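# Put phone on comic book and laptop on stand

## Task

Place the phone so it lies flat and entirely on top of the comic book, and put the closed laptop onto the laptop stand with its top surface facing up and one of its long edges resting against the stand's lips; when done, the robot must not be in contact with either the phone or the laptop.

## Robot and tools

Robot: two arms, left_arm and right_arm, each with a two-finger gripper. The names do not match image sides. Two head cameras, cam_head_left and cam_head_right, each give 896x504 images.

Frame: the scene frame has its origin at table-top height, halfway between the nominal arm bases. +z is up, +x points out over the table, and left_arm sits on the +y side. Real bases are offset from nominal; only a BASES line gives their calibrated spots. Reported gripper positions (end_effector_position, metres) and orientations (end_effector_quat_wxyz) are in this frame and may be off by a few cm, more at long reach. The gripper's fingers point along its own +z and open and close along its own y. The reported position is the point between the finger pads, roughly 1 cm behind the tips.

Row format (used by execute_actions and move): one flat list of 14 numbers, each in [-1, 1], covering both arms even when only one moves. Order: dx, dy, dz, rx, ry, rz, opening for left_arm, then the same seven for right_arm. dx..rz are offsets, not poses. They are measured along scene axes from the arm's Hand target as it stood when the action or move began; rotation turns about that Hand target's position. Scale: 1.0 = 0.6 m for position and 180 degrees for rotation; rx, ry, rz form one rotation vector. A translation longer than 1.0 may be shortened along its direction. opening is absolute, not an offset: +1 is fully open (0.094 m), -1 closed. To hold an arm still, send six zeros plus its current opening; a 0 opening is a real command to half-close.

execute_actions(actions, cameras): actions is a list of actions; each action is a list of up to 15 rows, one row per 1/30 s step. If fewer than 15 rows are given, the last row repeats to fill 15 steps. All rows in an action count from the action's starting Hand target, so repeating an offset in a new action moves further. An empty actions list returns state plus all camera images and reveals which items results may omit. cameras: list of names, ["all"], [] or null.

move(target, speed, blend, opening_speed, blocking, cameras): target is one 14-number row or a list of up to 15 rows; every row counts from the same starting Hand targets. Grippers follow straight lines, turning the short way. speed is top path speed in m/s (0.002 to 4.3, default 0.25; turning up to twice that in rad/s), one value or one per target. blend (m) rounds corners at intermediate targets. opening_speed (0.2 or more, per second on the -1..1 scale) ramps the fingers. blocking=false returns after about 0.5 s while the move continues. Paths take at least 0.5 s and are cut off after 10 s. Moves do not avoid obstacles or the other arm. Faster moves lag and stray more and hit harder; aiming farther beyond a contact presses harder. Avoid paths near an arm's own base: they can flip its shoulder posture. The result adds a move: line, e.g. done, off_target, moving, held, fault, plus limits (paced = pose clipped; held = steps withheld). done means at rest within 10 mm and 2 degrees; neither done nor off_target says whether anything is touched.

wait(seconds 0..10, cameras): lets time pass holding commands; a running move keeps going. stop(cameras): brakes a running move; it needs distance to stop. zoom_image(camera, region [x0,y0,x1,y1], at most 504x504 px, origin top-left): enlarges part of that camera's latest image; the camera must be in the newest images. finished_scene(scene): ends the scene for good, giving its number; only call it once the goal holds stably.

Control behaviour: each step, commanded orientation is clipped to within 40 degrees of the measured one; position has priority. Hand target in results is the last commanded pose after clipping, and next offsets start from it. Grippers often rest short of it (friction, weight, a centimetre or more, any direction); any new command, even zeros, asks for it again; then send the remaining gap as an offset. An arm blocked by an object keeps pushing; to release it, command a target back on the free side of the gripper, or send six zeros to re-command the Hand target.

Gripping: grip_measured uses the opening scale; empty it can read up to about 2.7 mm wide. On a hard part it reads somewhat narrower (or slightly wider) than the part. Force limit is reached about 0.05 below the reading at first contact (0.11+ for small or round items). Each pad squeezes roughly 50 to 64 N. Close slowly on fragile items. To release, command well above grip_measured. grip_effort_nm is gripper motor effort (negative = closing), not pad force.

Other result lines: Joint positions (rad; last entry is opening in m), Joint velocities (may read "within noise"), Joint torques (include gravity, offsets, noise; entries 3 and 4 wrap at ±28 N m), Motor temperatures, Tool commands. Joint ranges (rad): waist -2.880..2.880, shoulder 0..3.142, elbow 0..3.019 (straight 2.964), wrist pitch -1.693..1.571, wrist yaw -1.571..1.571, wrist roll -2.094..2.094.

Avoid: dropping or releasing moving objects, anything leaving the table, slams, hard pushes, and contact or squeezing between the two arms or their fingers (can fail the task). The clearance check may hold commands bringing an arm near the other's forearm but not gripper-to-gripper contact. Holding loads, stretching out or pushing against unreachable poses heats motors; at 85 °C a MOTOR HOT line appears, and at 100 °C that arm goes limp for 30 to 60 s or more (OVER-TEMPERATURE FAULT). Loose objects may occasionally get nudged by outside pushes.

Each tool is called after "Call:" as name(argument=value, ...), one argument or row to a line, values as JSON.

## Session

Call:
execute_actions(
  actions=[],
)

Scene clock: 0.00 s.
left_arm: end_effector_position=(+0.4917, +0.7724, +0.2723) grip_measured=+1.000 grip_effort_nm=n/a end_effector_quat_wxyz=(+0.538, +0.343, +0.763, +0.102) | right_arm: end_effector_position=(+0.0817, -0.5453, +0.1551) grip_measured=+1.000 grip_effort_nm=n/a end_effector_quat_wxyz=(-0.018, +0.931, +0.365, +0.017)
Joint positions: left_arm=[1.045 1.959 1.826 -0.901 1.086 1.589 0.094] | right_arm=[-1.159 1.068 0.818 -1.355 -0.035 1.239 0.094]
Joint velocities: within noise
Joint torques (N m): no reading
Motor temperatures (°C): left_arm=[23 25 27 24 28 25 28] | right_arm=[27 30 27 25 24 24 25]
Heat: left arm: hottest wrist yaw 28 °C; right arm: hottest shoulder 30 °C.
Hand target: left_arm +0.4939, +0.7763, +0.2941; +0.539, +0.352, +0.755, +0.121 | right_arm +0.0850, -0.5527, +0.1634; -0.006, +0.931, +0.366, +0.017
Tool commands: left_gripper/opening=+1.0 right_gripper/opening=+1.0

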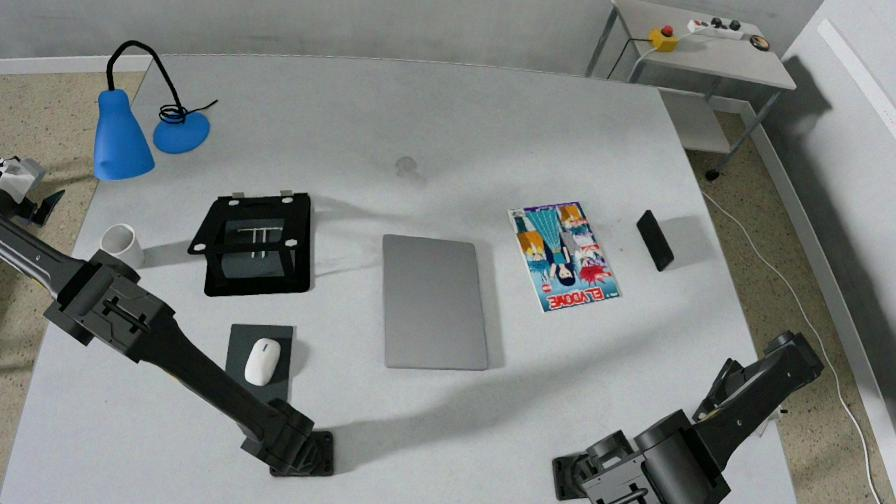

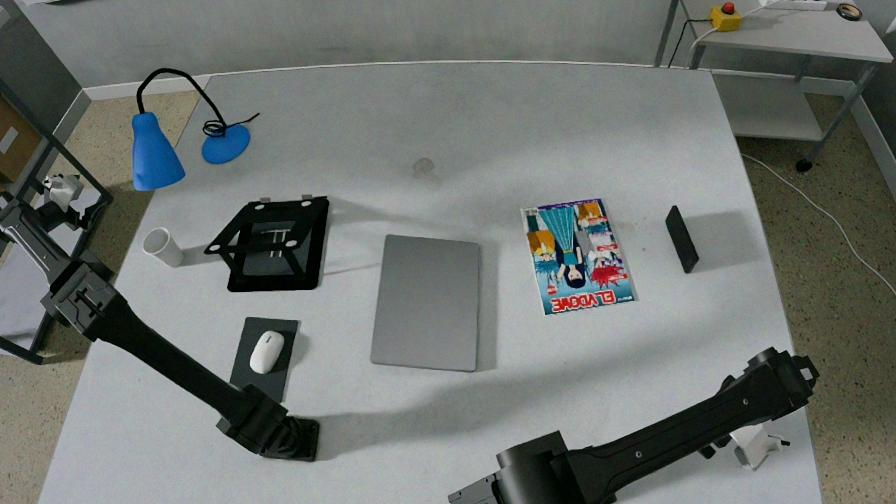

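Call:
zoom_image(
  camera="cam_head_left",
  region=[160, 170, 340, 320],
)

Call:
zoom_image(
  camera="cam_head_right",
  region=[180, 170, 360, 320],
)

Call:
zoom_image(
  camera="cam_head_left",
  region=[490, 180, 700, 330],
)

Call:
zoom_image(
  camera="cam_head_left",
  region=[360, 210, 520, 390],
)

Call:
zoom_image(
  camera="cam_head_right",
  region=[620, 180, 740, 300],
)

Scaled by 2.800.

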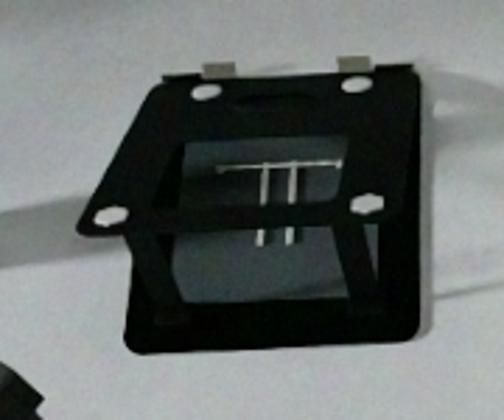

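Scaled by 2.800.

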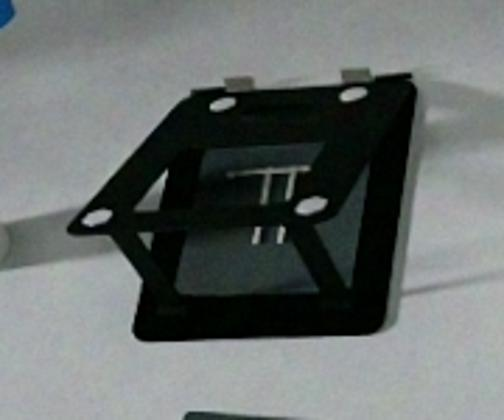

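Scaled by 2.400.

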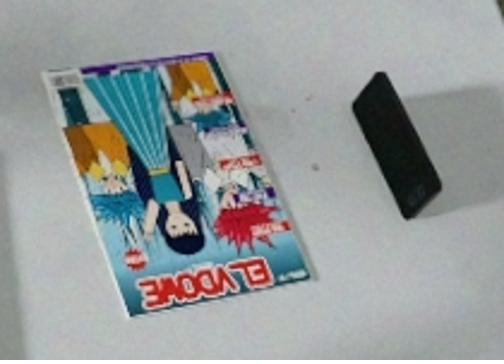

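Scaled by 2.800.

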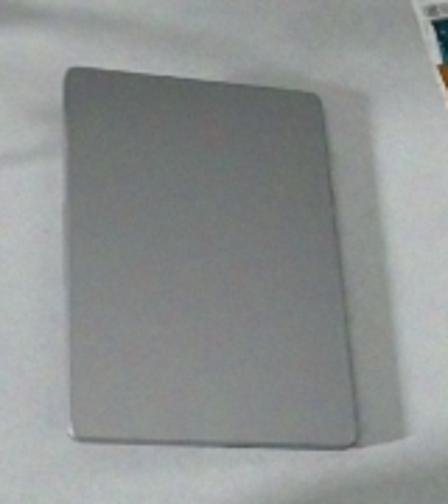

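Scaled by 4.200.

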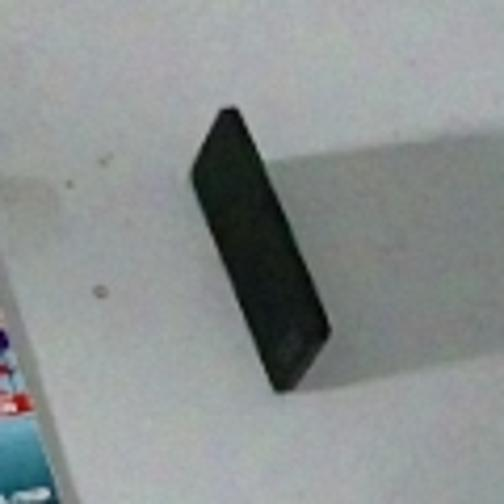

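Call:
move(
  target=[0,0,0,0,0,0,1,0.525,0.15,0.0,0,0,0,1],
  cameras=["all"],
)

Scene clock: 35.37 s.
left_arm: end_effector_position=(+0.4918, +0.7724, +0.2720) grip_measured=+1.000 grip_effort_nm=0.022 end_effector_quat_wxyz=(+0.538, +0.343, +0.763, +0.102) | right_arm: end_effector_position=(+0.3797, -0.4580, +0.1516) grip_measured=+1.000 grip_effort_nm=-0.007 end_effector_quat_wxyz=(-0.016, +0.931, +0.366, +0.008)
Joint positions: left_arm=[1.045 1.959 1.826 -0.901 1.086 1.589 0.094] | right_arm=[-0.367 1.526 1.222 -1.276 -0.035 2.031 0.094]
Joint torques (N m): left_arm=[-1.73 -23.65 13.74 1.07 0.52 -0.02] | right_arm=[0.97 -13.1 12.16 -0.24 0.14 0.18]
Motor temperatures (°C): left_arm=[23 28 31 24 28 24 27] | right_arm=[27 31 33 25 24 24 25]
Heat: left arm: hottest elbow 31 °C; right arm: hottest elbow 33 °C.
Hand target: left_arm +0.4940, +0.7763, +0.2938; +0.539, +0.352, +0.755, +0.121 | right_arm +0.3999, -0.4628, +0.1635; -0.006, +0.931, +0.365, +0.017
Off the commanded pose: left_arm 0.023 m, 3 deg | right_arm 0.024 m, 2 deg.
move: off_target (left_arm, right_arm)

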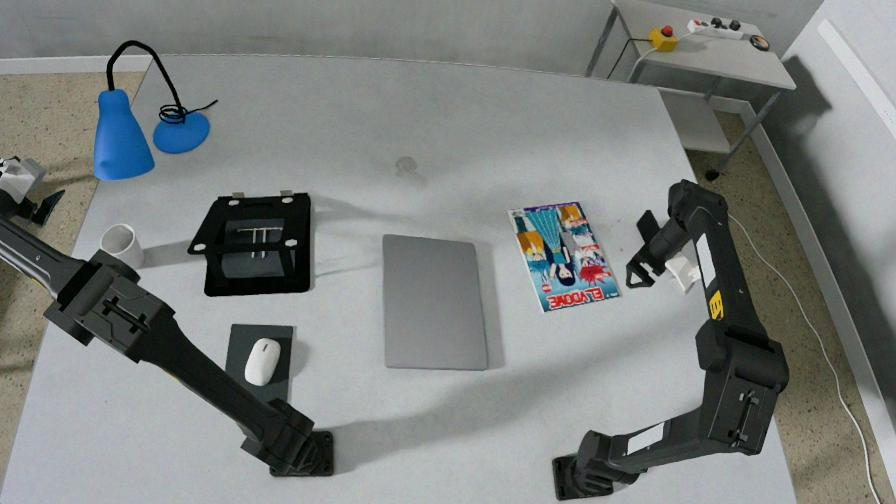

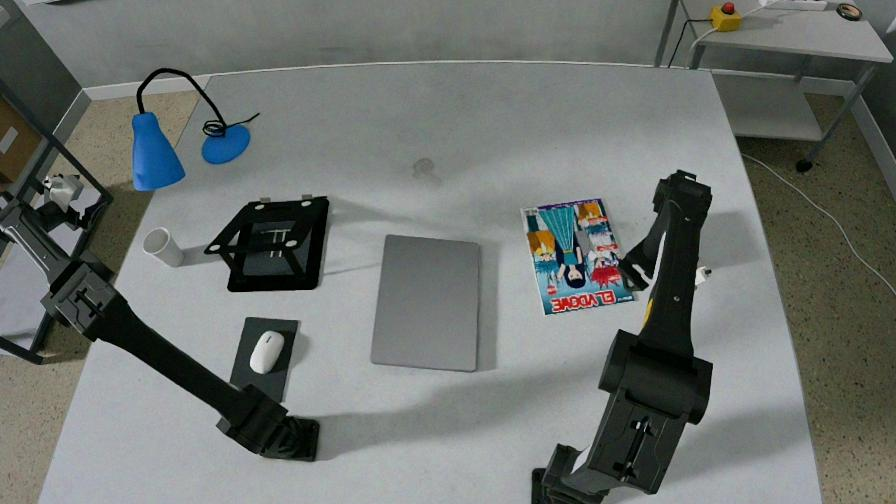

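Call:
zoom_image(
  camera="cam_head_left",
  region=[590, 180, 750, 320],
)

Call:
zoom_image(
  camera="cam_head_right",
  region=[590, 160, 750, 300],
)

Call:
zoom_image(
  camera="cam_head_left",
  region=[220, 380, 360, 500],
)

Call:
zoom_image(
  camera="cam_head_left",
  region=[520, 400, 660, 504],
)

Scaled by 3.150.

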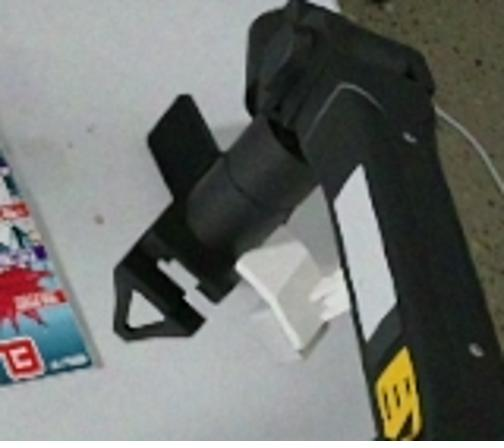

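Scaled by 3.150.

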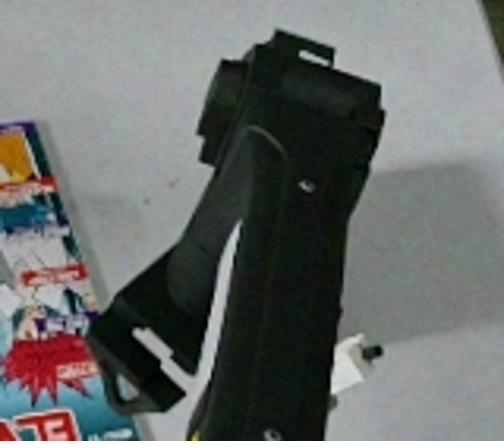

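Scaled by 3.600.

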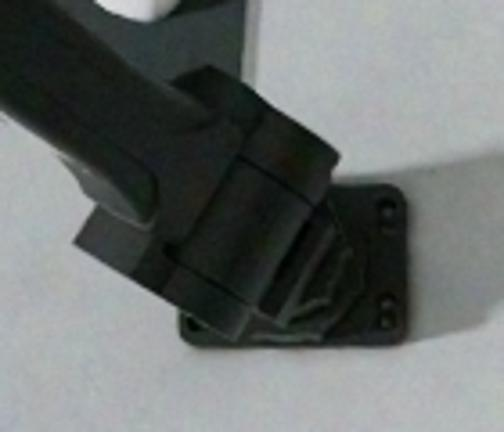

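Scaled by 3.600.

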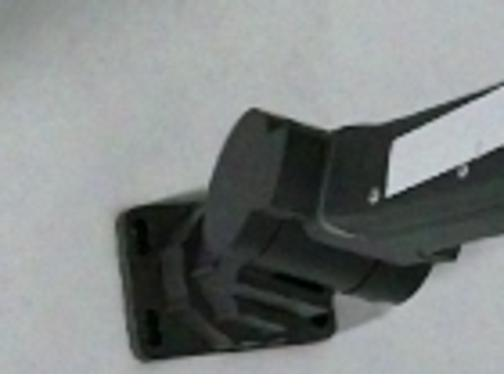

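Call:
move(
  target=[0,0,0,0,0,0,1,0.293,-0.195,0.06,0,0,0.811,1],
  cameras=["all"],
)

Scene clock: 86.83 s.
left_arm: end_effector_position=(+0.4917, +0.7724, +0.2723) grip_measured=+1.000 grip_effort_nm=0.022 end_effector_quat_wxyz=(+0.538, +0.343, +0.763, +0.102) | right_arm: end_effector_position=(+0.5660, -0.5662, +0.1972) grip_measured=+1.000 grip_effort_nm=-0.017 end_effector_quat_wxyz=(-0.022, -0.080, +0.997, +0.001)
Joint positions: left_arm=[1.045 1.959 1.826 -0.901 1.086 1.589 0.094] | right_arm=[-0.407 2.116 2.178 -1.672 0.018 -0.561 0.094]
Joint torques (N m): left_arm=[-1.55 -23.3 13.46 1.29 0.48 -0.02] | right_arm=[-0.44 -22.36 12.79 -0.28 0.04 0.1]
Motor temperatures (°C): left_arm=[23 30 33 24 28 24 27] | right_arm=[27 32 42 25 24 23 25]
Heat: left arm: hottest elbow 33 °C; right arm: hottest elbow 42 °C.
Hand target: left_arm +0.4939, +0.7763, +0.2941; +0.539, +0.352, +0.755, +0.121 | right_arm +0.5758, -0.5797, +0.1994; -0.018, -0.077, +0.997, -0.001
Off the commanded pose: left_arm 0.022 m, 3 deg | right_arm 0.017 m, 1 deg.
joint sent to its limit (right arm) — joint 4 (wrist pitch), lower limit. The joint targets still meet the commanded pose.
move: off_target (left_arm, right_arm)

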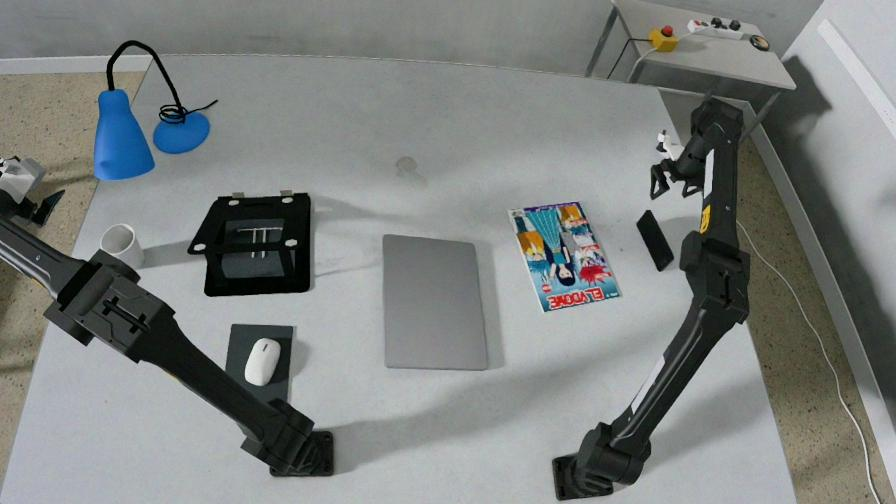

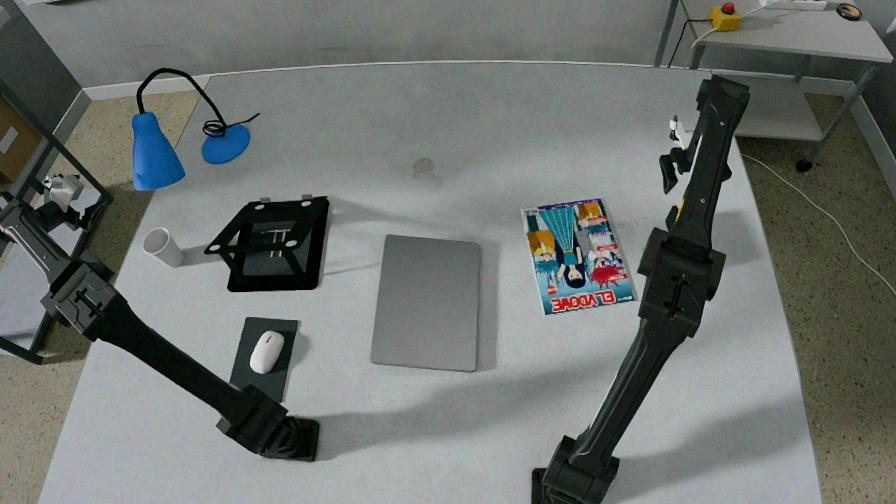

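Call:
zoom_image(
  camera="cam_head_left",
  region=[600, 110, 760, 280],
)

Call:
zoom_image(
  camera="cam_head_right",
  region=[600, 90, 770, 280],
)

Scaled by 2.965.

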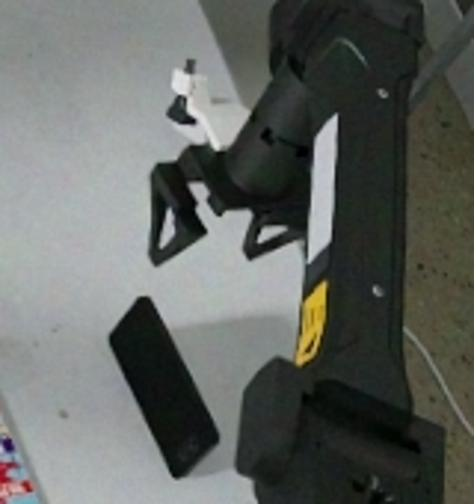

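Scaled by 2.653.

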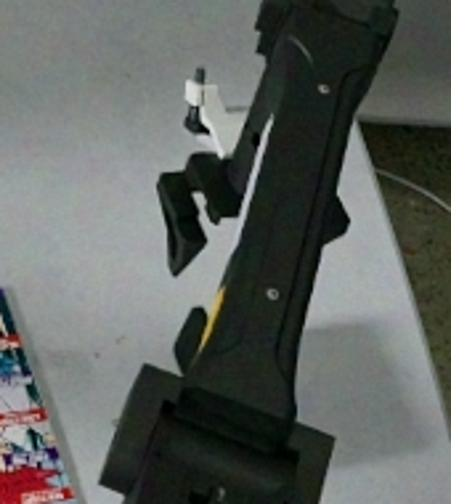

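Call:
move(
  target=[0,0,0,0,0,0,1,0,0,-0.15,0,0,0,1],
  cameras=["all"],
)

Call:
zoom_image(
  camera="cam_head_left",
  region=[600, 130, 760, 290],
)

Call:
zoom_image(
  camera="cam_head_right",
  region=[620, 120, 780, 280],
)

Scene clock: 97.47 s.
left_arm: end_effector_position=(+0.4918, +0.7724, +0.2720) grip_measured=+1.000 grip_effort_nm=0.022 end_effector_quat_wxyz=(+0.538, +0.343, +0.763, +0.102) | right_arm: end_effector_position=(+0.5778, -0.5712, +0.1243) grip_measured=+1.000 grip_effort_nm=-0.022 end_effector_quat_wxyz=(-0.012, -0.080, +0.997, -0.004)
Joint positions: left_arm=[1.045 1.959 1.826 -0.901 1.086 1.589 0.094] | right_arm=[-0.407 2.148 2.041 -1.481 0.018 -0.562 0.094]
Joint torques (N m): left_arm=[-1.55 -24.12 13.74 1.17 0.54 -0.08] | right_arm=[-0.56 -24.53 7.97 0.44 0.03 0.09]
Heat: left arm: hottest elbow 33 °C; right arm: hottest elbow 40 °C.
Hand target: left_arm +0.4939, +0.7763, +0.2941; +0.539, +0.352, +0.755, +0.121 | right_arm +0.5758, -0.5796, +0.1095; -0.018, -0.077, +0.997, -0.001
Off the commanded pose: left_arm 0.023 m, 3 deg | right_arm 0.017 m, 1 deg.
move: off_target (left_arm, right_arm)

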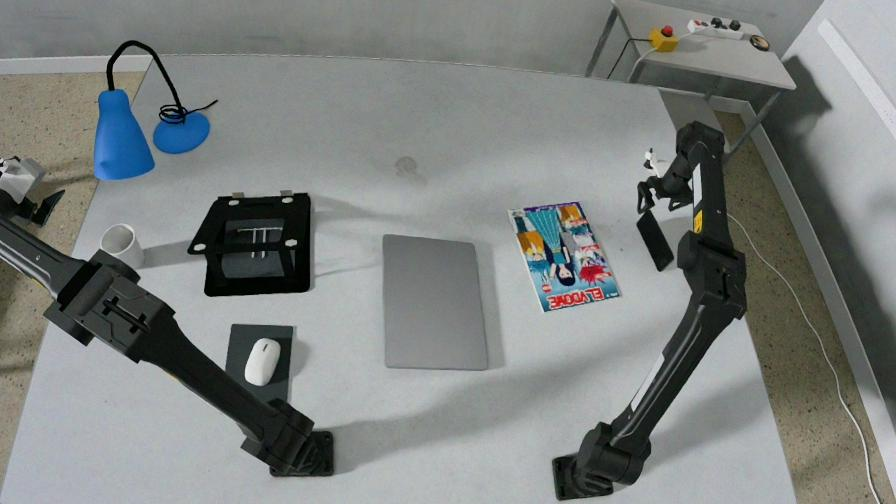

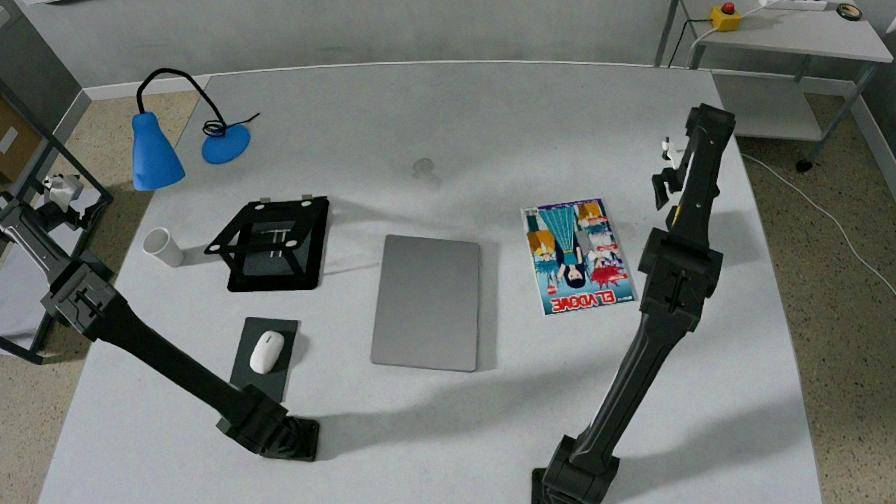

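Scaled by 3.150.

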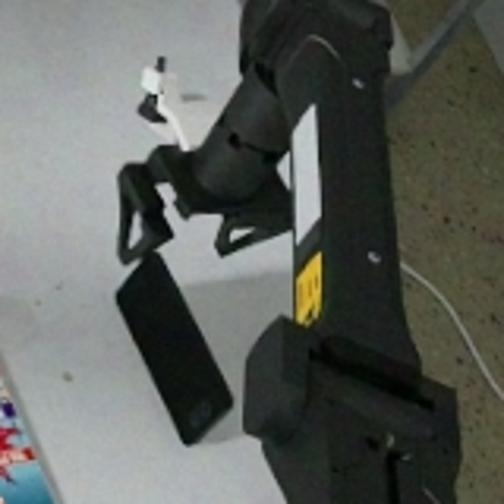

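Scaled by 3.150.

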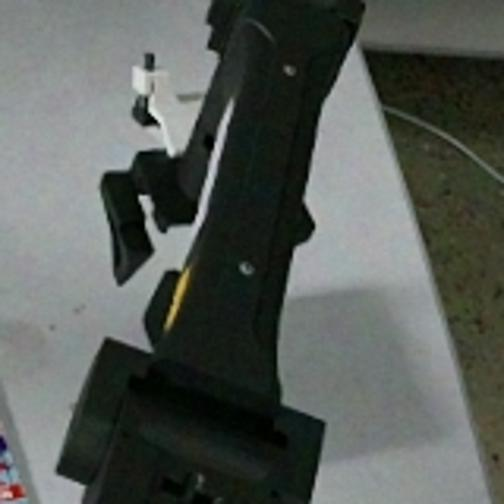

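Call:
move(
  target=[0,0,0,0,0,0,1,-0.058,-0.048,0,0,0,0,1],
  cameras=["all"],
)

Call:
zoom_image(
  camera="cam_head_left",
  region=[600, 130, 760, 290],
)

Call:
zoom_image(
  camera="cam_head_right",
  region=[620, 120, 780, 280],
)

Scene clock: 110.40 s.
left_arm: end_effector_position=(+0.4918, +0.7724, +0.2720) grip_measured=+1.000 grip_effort_nm=0.027 end_effector_quat_wxyz=(+0.538, +0.343, +0.763, +0.102) | right_arm: end_effector_position=(+0.5416, -0.6091, +0.1019) grip_measured=+1.000 grip_effort_nm=-0.022 end_effector_quat_wxyz=(-0.026, -0.073, +0.997, +0.004)
Joint positions: left_arm=[1.045 1.959 1.826 -0.901 1.086 1.589 0.094] | right_arm=[-0.483 2.13 1.951 -1.44 0.021 -0.624 0.094]
Joint torques (N m): left_arm=[-1.79 -23.53 13.76 1.13 0.53 -0.01] | right_arm=[0.38 -27.16 7.24 0.4 0.02 0.12]
Heat: left arm: hottest elbow 34 °C; right arm: hottest elbow 40 °C.
Hand target: left_arm +0.4940, +0.7763, +0.2938; +0.539, +0.352, +0.755, +0.121 | right_arm +0.5410, -0.6086, +0.1095; -0.018, -0.077, +0.997, -0.001
Off the commanded pose: left_arm 0.023 m, 3 deg | right_arm 0.008 m, 1 deg.
move: off_target (left_arm)

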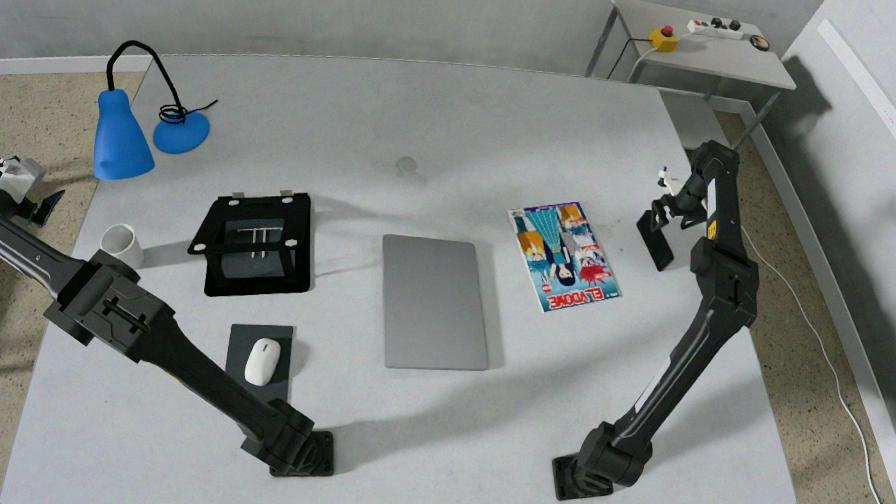

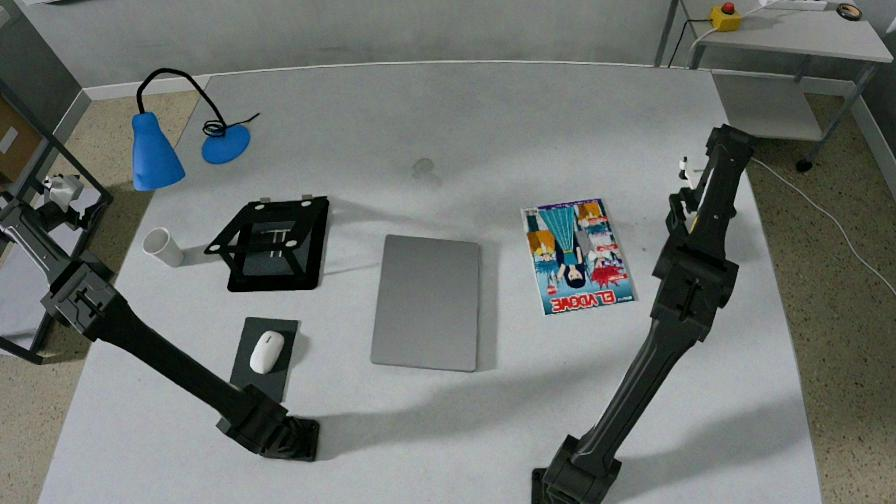

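Scaled by 3.150.

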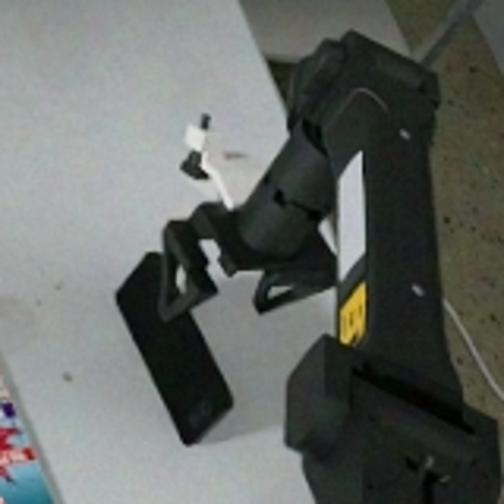

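Scaled by 3.150.

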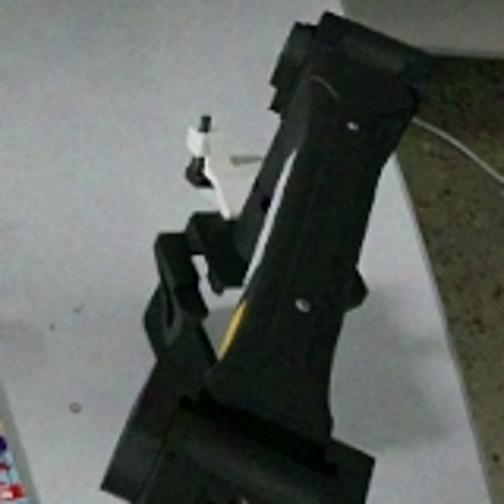

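Call:
move(
  target=[0,0,0,0,0,0,1,0,0.01,-0.091,0,0,0,1],
  speed=0.12,
  cameras=["all"],
)

Call:
zoom_image(
  camera="cam_head_left",
  region=[610, 180, 730, 300],
)

Call:
zoom_image(
  camera="cam_head_right",
  region=[630, 170, 750, 290],
)

Scene clock: 114.97 s.
left_arm: end_effector_position=(+0.4918, +0.7724, +0.2720) grip_measured=+1.000 grip_effort_nm=0.027 end_effector_quat_wxyz=(+0.538, +0.343, +0.763, +0.102) | right_arm: end_effector_position=(+0.5406, -0.6085, +0.0661) grip_measured=+1.000 grip_effort_nm=-0.022 end_effector_quat_wxyz=(-0.013, -0.073, +0.997, -0.004)
Joint positions: left_arm=[1.045 1.959 1.826 -0.901 1.086 1.589 0.094] | right_arm=[-0.483 2.129 1.854 -1.314 0.021 -0.624 0.094]
Joint torques (N m): left_arm=[-1.32 -24.12 13.81 1.11 0.52 -0.03] | right_arm=[1.03 -24 7.2 0.47 0 0.16]
Heat: left arm: hottest elbow 34 °C; right arm: hottest elbow 39 °C.
Hand target: left_arm +0.4939, +0.7763, +0.2941; +0.539, +0.352, +0.755, +0.121 | right_arm +0.5410, -0.6026, +0.0550; -0.018, -0.077, +0.997, -0.001
Off the commanded pose: left_arm 0.022 m, 3 deg | right_arm 0.013 m, 1 deg.
move: off_target (left_arm, right_arm)

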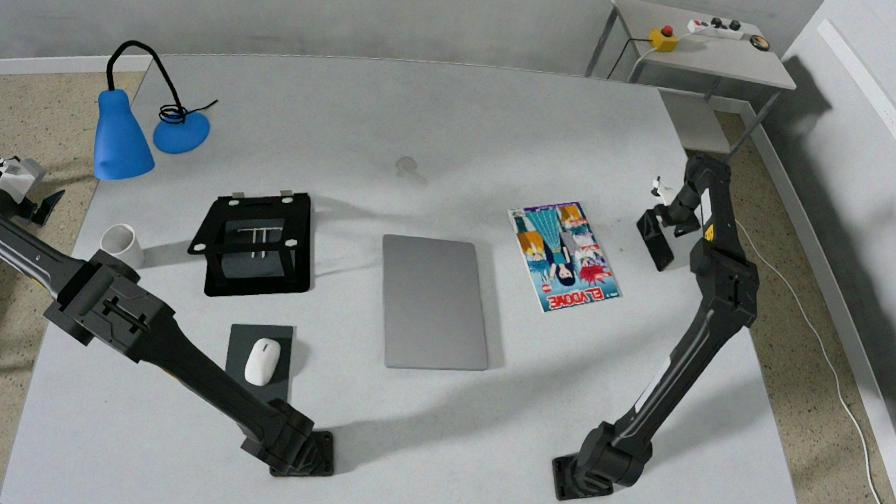

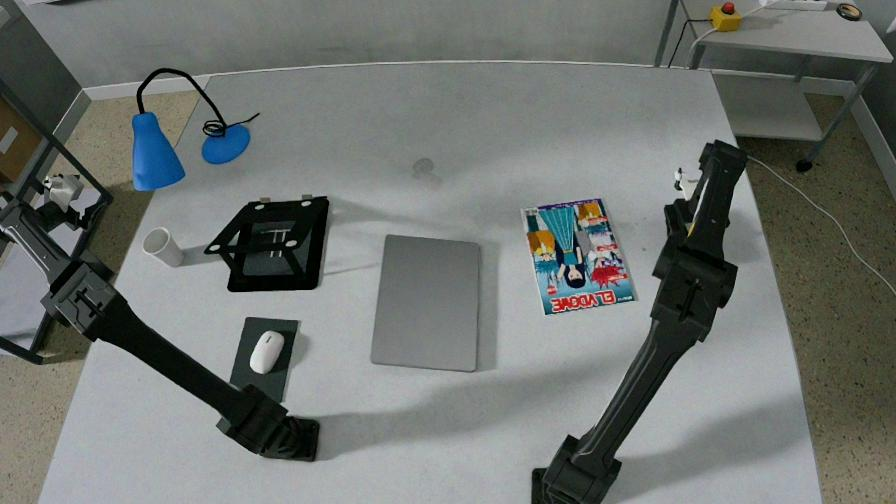

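Scaled by 4.200.

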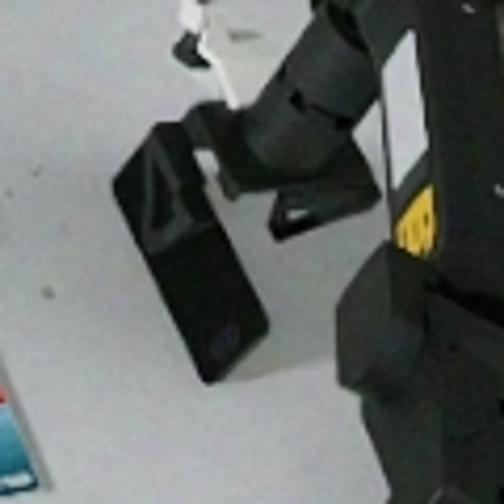

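Scaled by 4.200.

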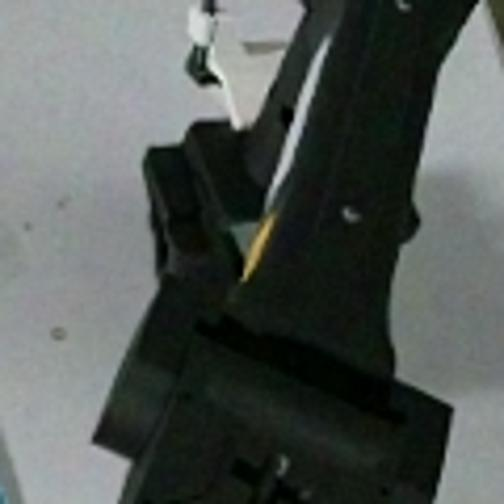

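Call:
move(
  target=[0,0,0,0,0,0,1,0,0.012,-0.02,0,0,0,1],
  speed=0.12,
  cameras=["all"],
)

Call:
zoom_image(
  camera="cam_head_left",
  region=[620, 190, 720, 290],
)

Scene clock: 118.37 s.
left_arm: end_effector_position=(+0.4918, +0.7724, +0.2720) grip_measured=+1.000 grip_effort_nm=0.027 end_effector_quat_wxyz=(+0.538, +0.343, +0.763, +0.102) | right_arm: end_effector_position=(+0.5401, -0.6034, +0.0552) grip_measured=+1.000 grip_effort_nm=-0.017 end_effector_quat_wxyz=(-0.012, -0.075, +0.997, -0.005)
Joint positions: left_arm=[1.045 1.959 1.826 -0.901 1.086 1.589 0.094] | right_arm=[-0.476 2.129 1.824 -1.282 0.021 -0.621 0.094]
Joint torques (N m): left_arm=[-1.32 -24 13.79 1.06 0.54 -0.05] | right_arm=[1.26 -24.06 6.94 0.44 -0.01 0.23]
Motor temperatures (°C): left_arm=[23 31 34 24 28 24 27] | right_arm=[27 37 39 25 24 23 25]
Heat: left arm: hottest elbow 34 °C; right arm: hottest elbow 39 °C.
Hand target: left_arm +0.4940, +0.7763, +0.2938; +0.539, +0.352, +0.755, +0.121 | right_arm +0.5410, -0.5953, +0.0429; -0.018, -0.077, +0.997, -0.001
Off the commanded pose: left_arm 0.023 m, 3 deg | right_arm 0.015 m, 1 deg.
move: off_target (left_arm, right_arm)

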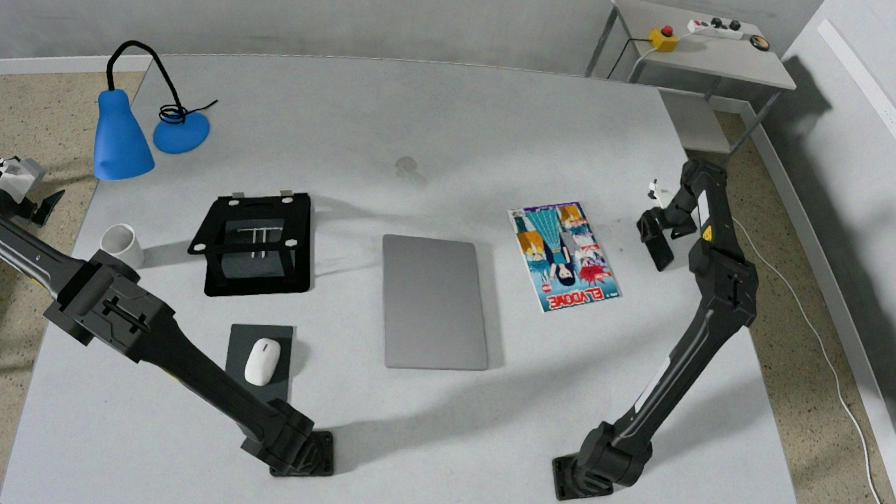

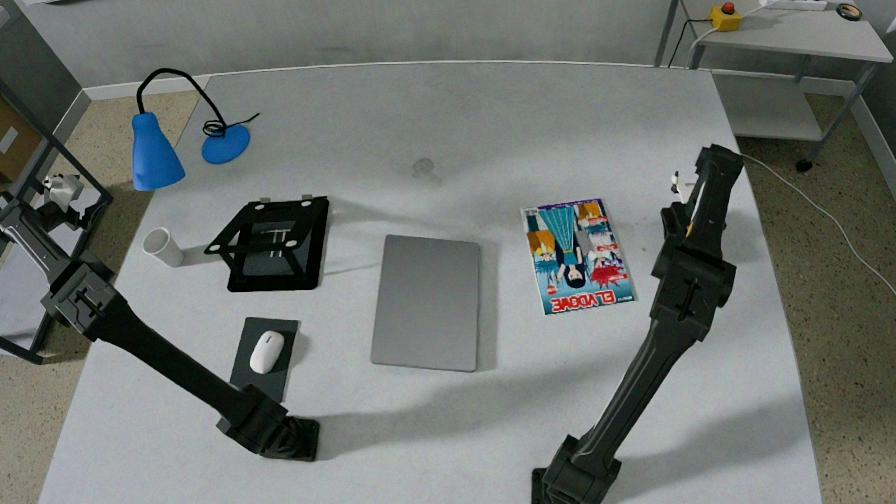

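Scaled by 5.040.

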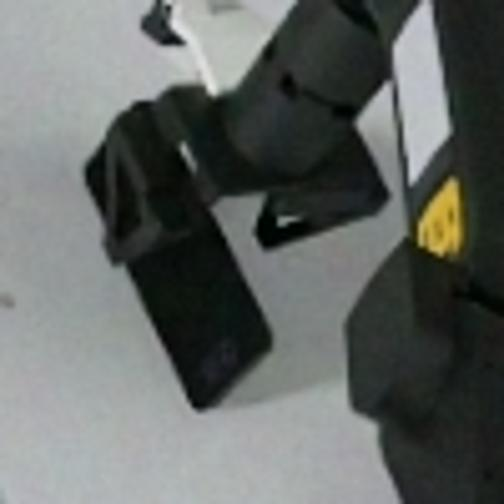

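Call:
move(
  target=[0,0,0,0,0,0,1,0,0,0,0,0,0,-0.95],
  opening_speed=0.5,
  cameras=["all"],
)

Call:
zoom_image(
  camera="cam_head_left",
  region=[620, 190, 720, 290],
)

Scene clock: 124.67 s.
left_arm: end_effector_position=(+0.4918, +0.7724, +0.2720) grip_measured=+1.000 grip_effort_nm=0.022 end_effector_quat_wxyz=(+0.538, +0.343, +0.763, +0.102) | right_arm: end_effector_position=(+0.5406, -0.6027, +0.0552) grip_measured=-0.841 grip_effort_nm=-1.013 end_effector_quat_wxyz=(-0.012, -0.075, +0.997, -0.005)
Joint positions: left_arm=[1.045 1.959 1.826 -0.901 1.086 1.589 0.094] | right_arm=[-0.475 2.129 1.824 -1.282 0.02 -0.62 0.007]
Joint torques (N m): left_arm=[-1.49 -24.29 13.82 1.02 0.54 -0.07] | right_arm=[1.08 -24.18 6.91 0.43 0.02 0.21]
Heat: left arm: hottest elbow 34 °C; right arm: hottest elbow 38 °C.
Hand target: left_arm +0.4940, +0.7763, +0.2938; +0.539, +0.352, +0.755, +0.121 | right_arm +0.5409, -0.5953, +0.0429; -0.018, -0.077, +0.997, -0.001
Off the commanded pose: left_arm 0.022 m, 3 deg | right_arm 0.014 m, 1 deg.
move: off_target (left_arm, right_arm)

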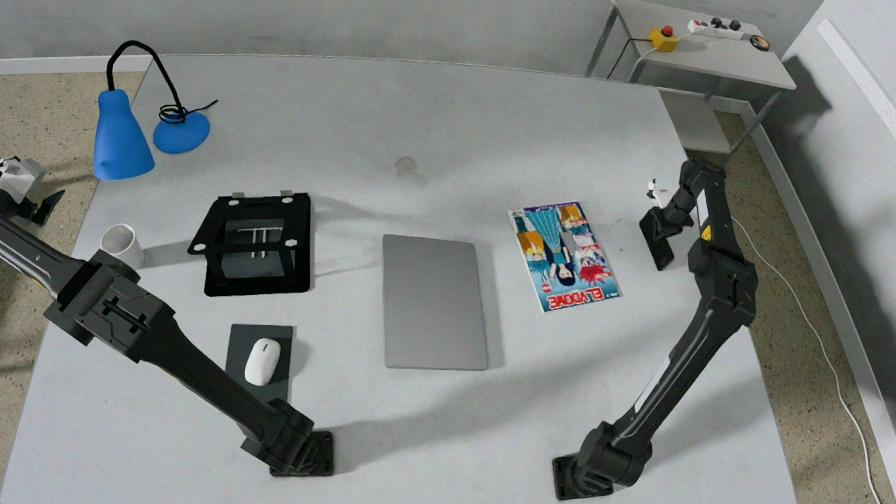

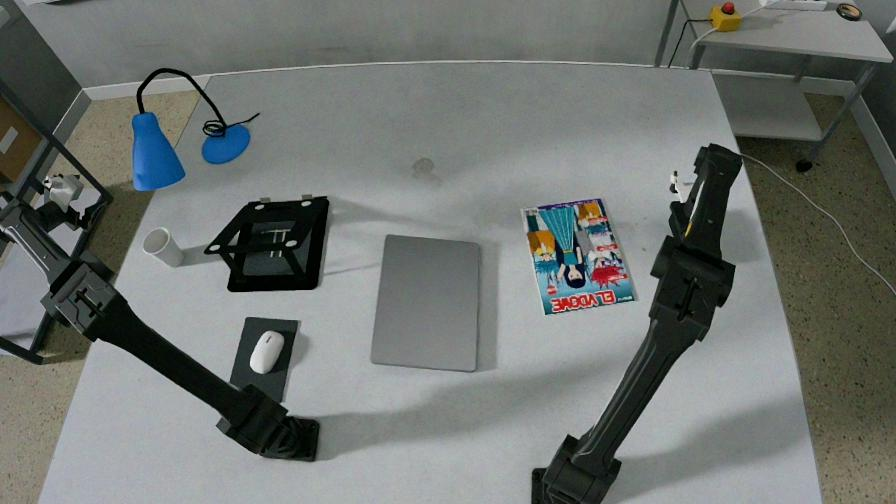

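Scaled by 5.040.

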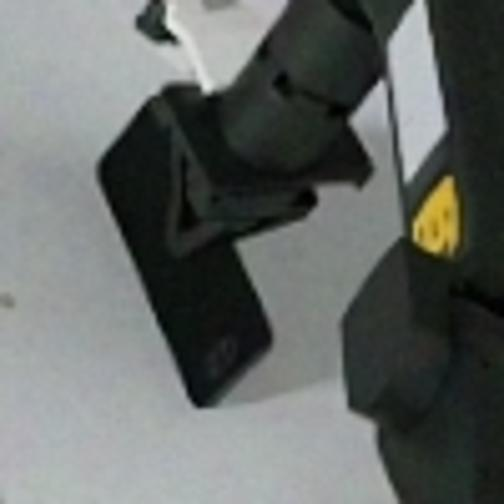

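Call:
move(
  target=[
    [0,0,0,0,0,0,1,0,0,0.333,0,0,0,-0.95],
    [0,0,0,0,0,0,1,-0.08,0.358,0.3,0.357,0.054,0,-0.95],
  ],
  cameras=["all"],
)

Call:
zoom_image(
  camera="cam_head_left",
  region=[520, 130, 700, 310],
)

Call:
zoom_image(
  camera="cam_head_right",
  region=[520, 130, 700, 310],
)

Scene clock: 140.93 s.
left_arm: end_effector_position=(+0.4918, +0.7724, +0.2720) grip_measured=+1.000 grip_effort_nm=0.022 end_effector_quat_wxyz=(+0.538, +0.343, +0.763, +0.102) | right_arm: end_effector_position=(+0.4979, -0.3880, +0.2061) grip_measured=-0.843 grip_effort_nm=-1.043 end_effector_quat_wxyz=(+0.073, +0.003, +0.882, +0.466)
Joint positions: left_arm=[1.045 1.959 1.826 -0.901 1.086 1.589 0.094] | right_arm=[-0.416 1.894 1.637 -1.671 -0.936 -0.586 0.007]
Joint torques (N m): left_arm=[-1.08 -23.12 13.68 1.09 0.54 -0.06] | right_arm=[1.03 -24.06 6.93 -0.76 -0.71 0.14]
Heat: left arm: hottest elbow 34 °C; right arm: hottest shoulder 38 °C.
Hand target: left_arm +0.4940, +0.7763, +0.2938; +0.539, +0.352, +0.755, +0.121 | right_arm +0.4929, -0.3805, +0.2230; -0.055, -0.075, +0.840, +0.535
Off the commanded pose: left_arm 0.022 m, 3 deg | right_arm 0.019 m, 19 deg.
joint sent to its limit (right arm) — joint 4 (wrist pitch), lower limit. The joint targets are off in orientation, not in position.
move: off_target (left_arm, right_arm)

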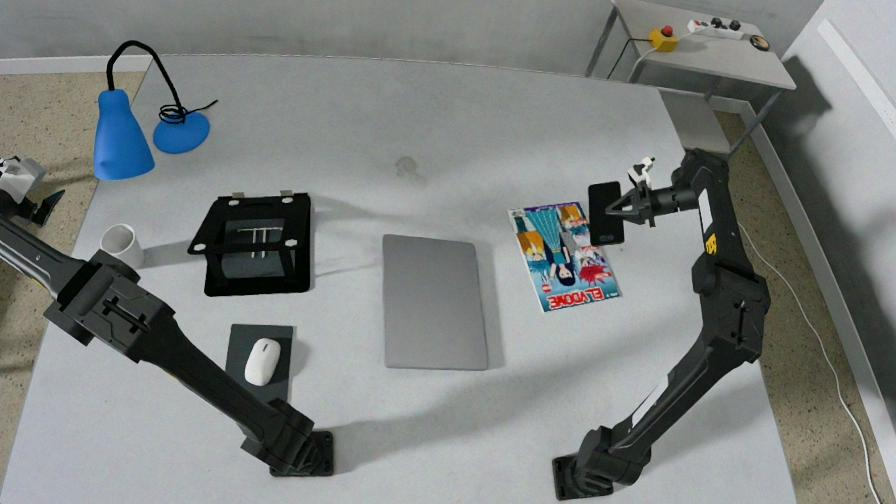

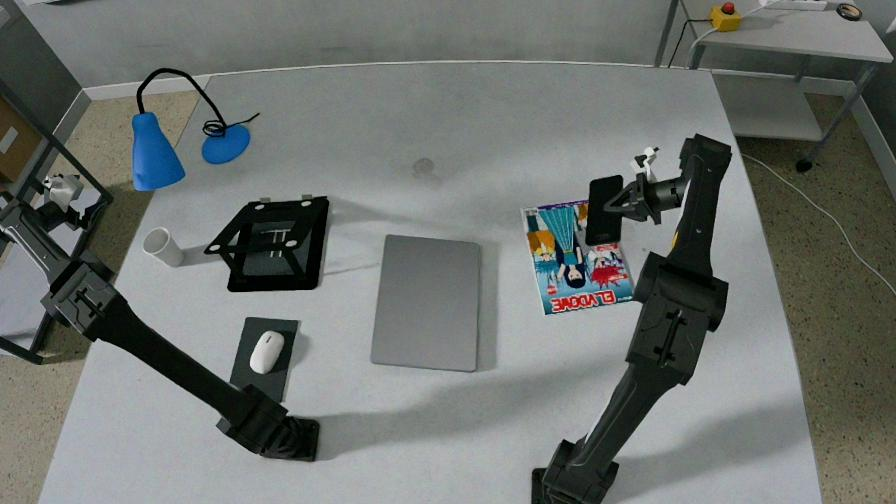

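Scaled by 2.800.

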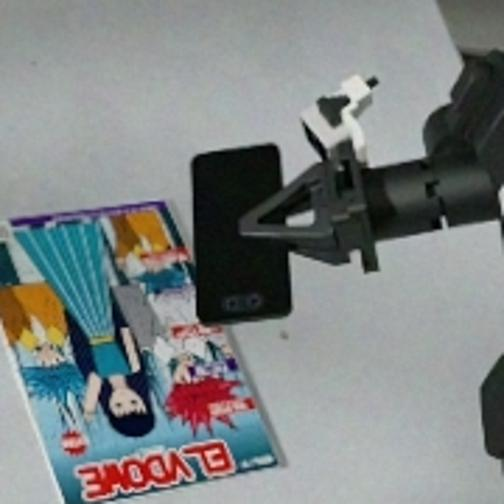

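Scaled by 2.800.

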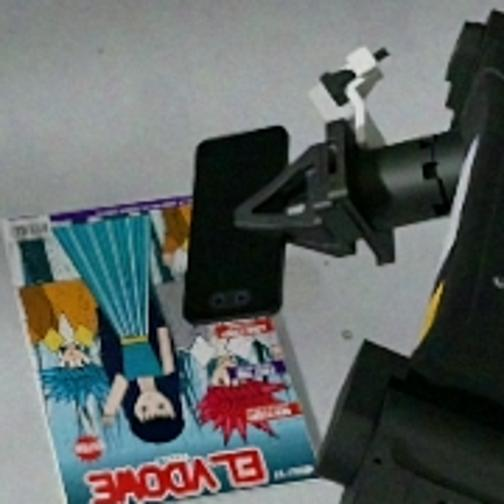

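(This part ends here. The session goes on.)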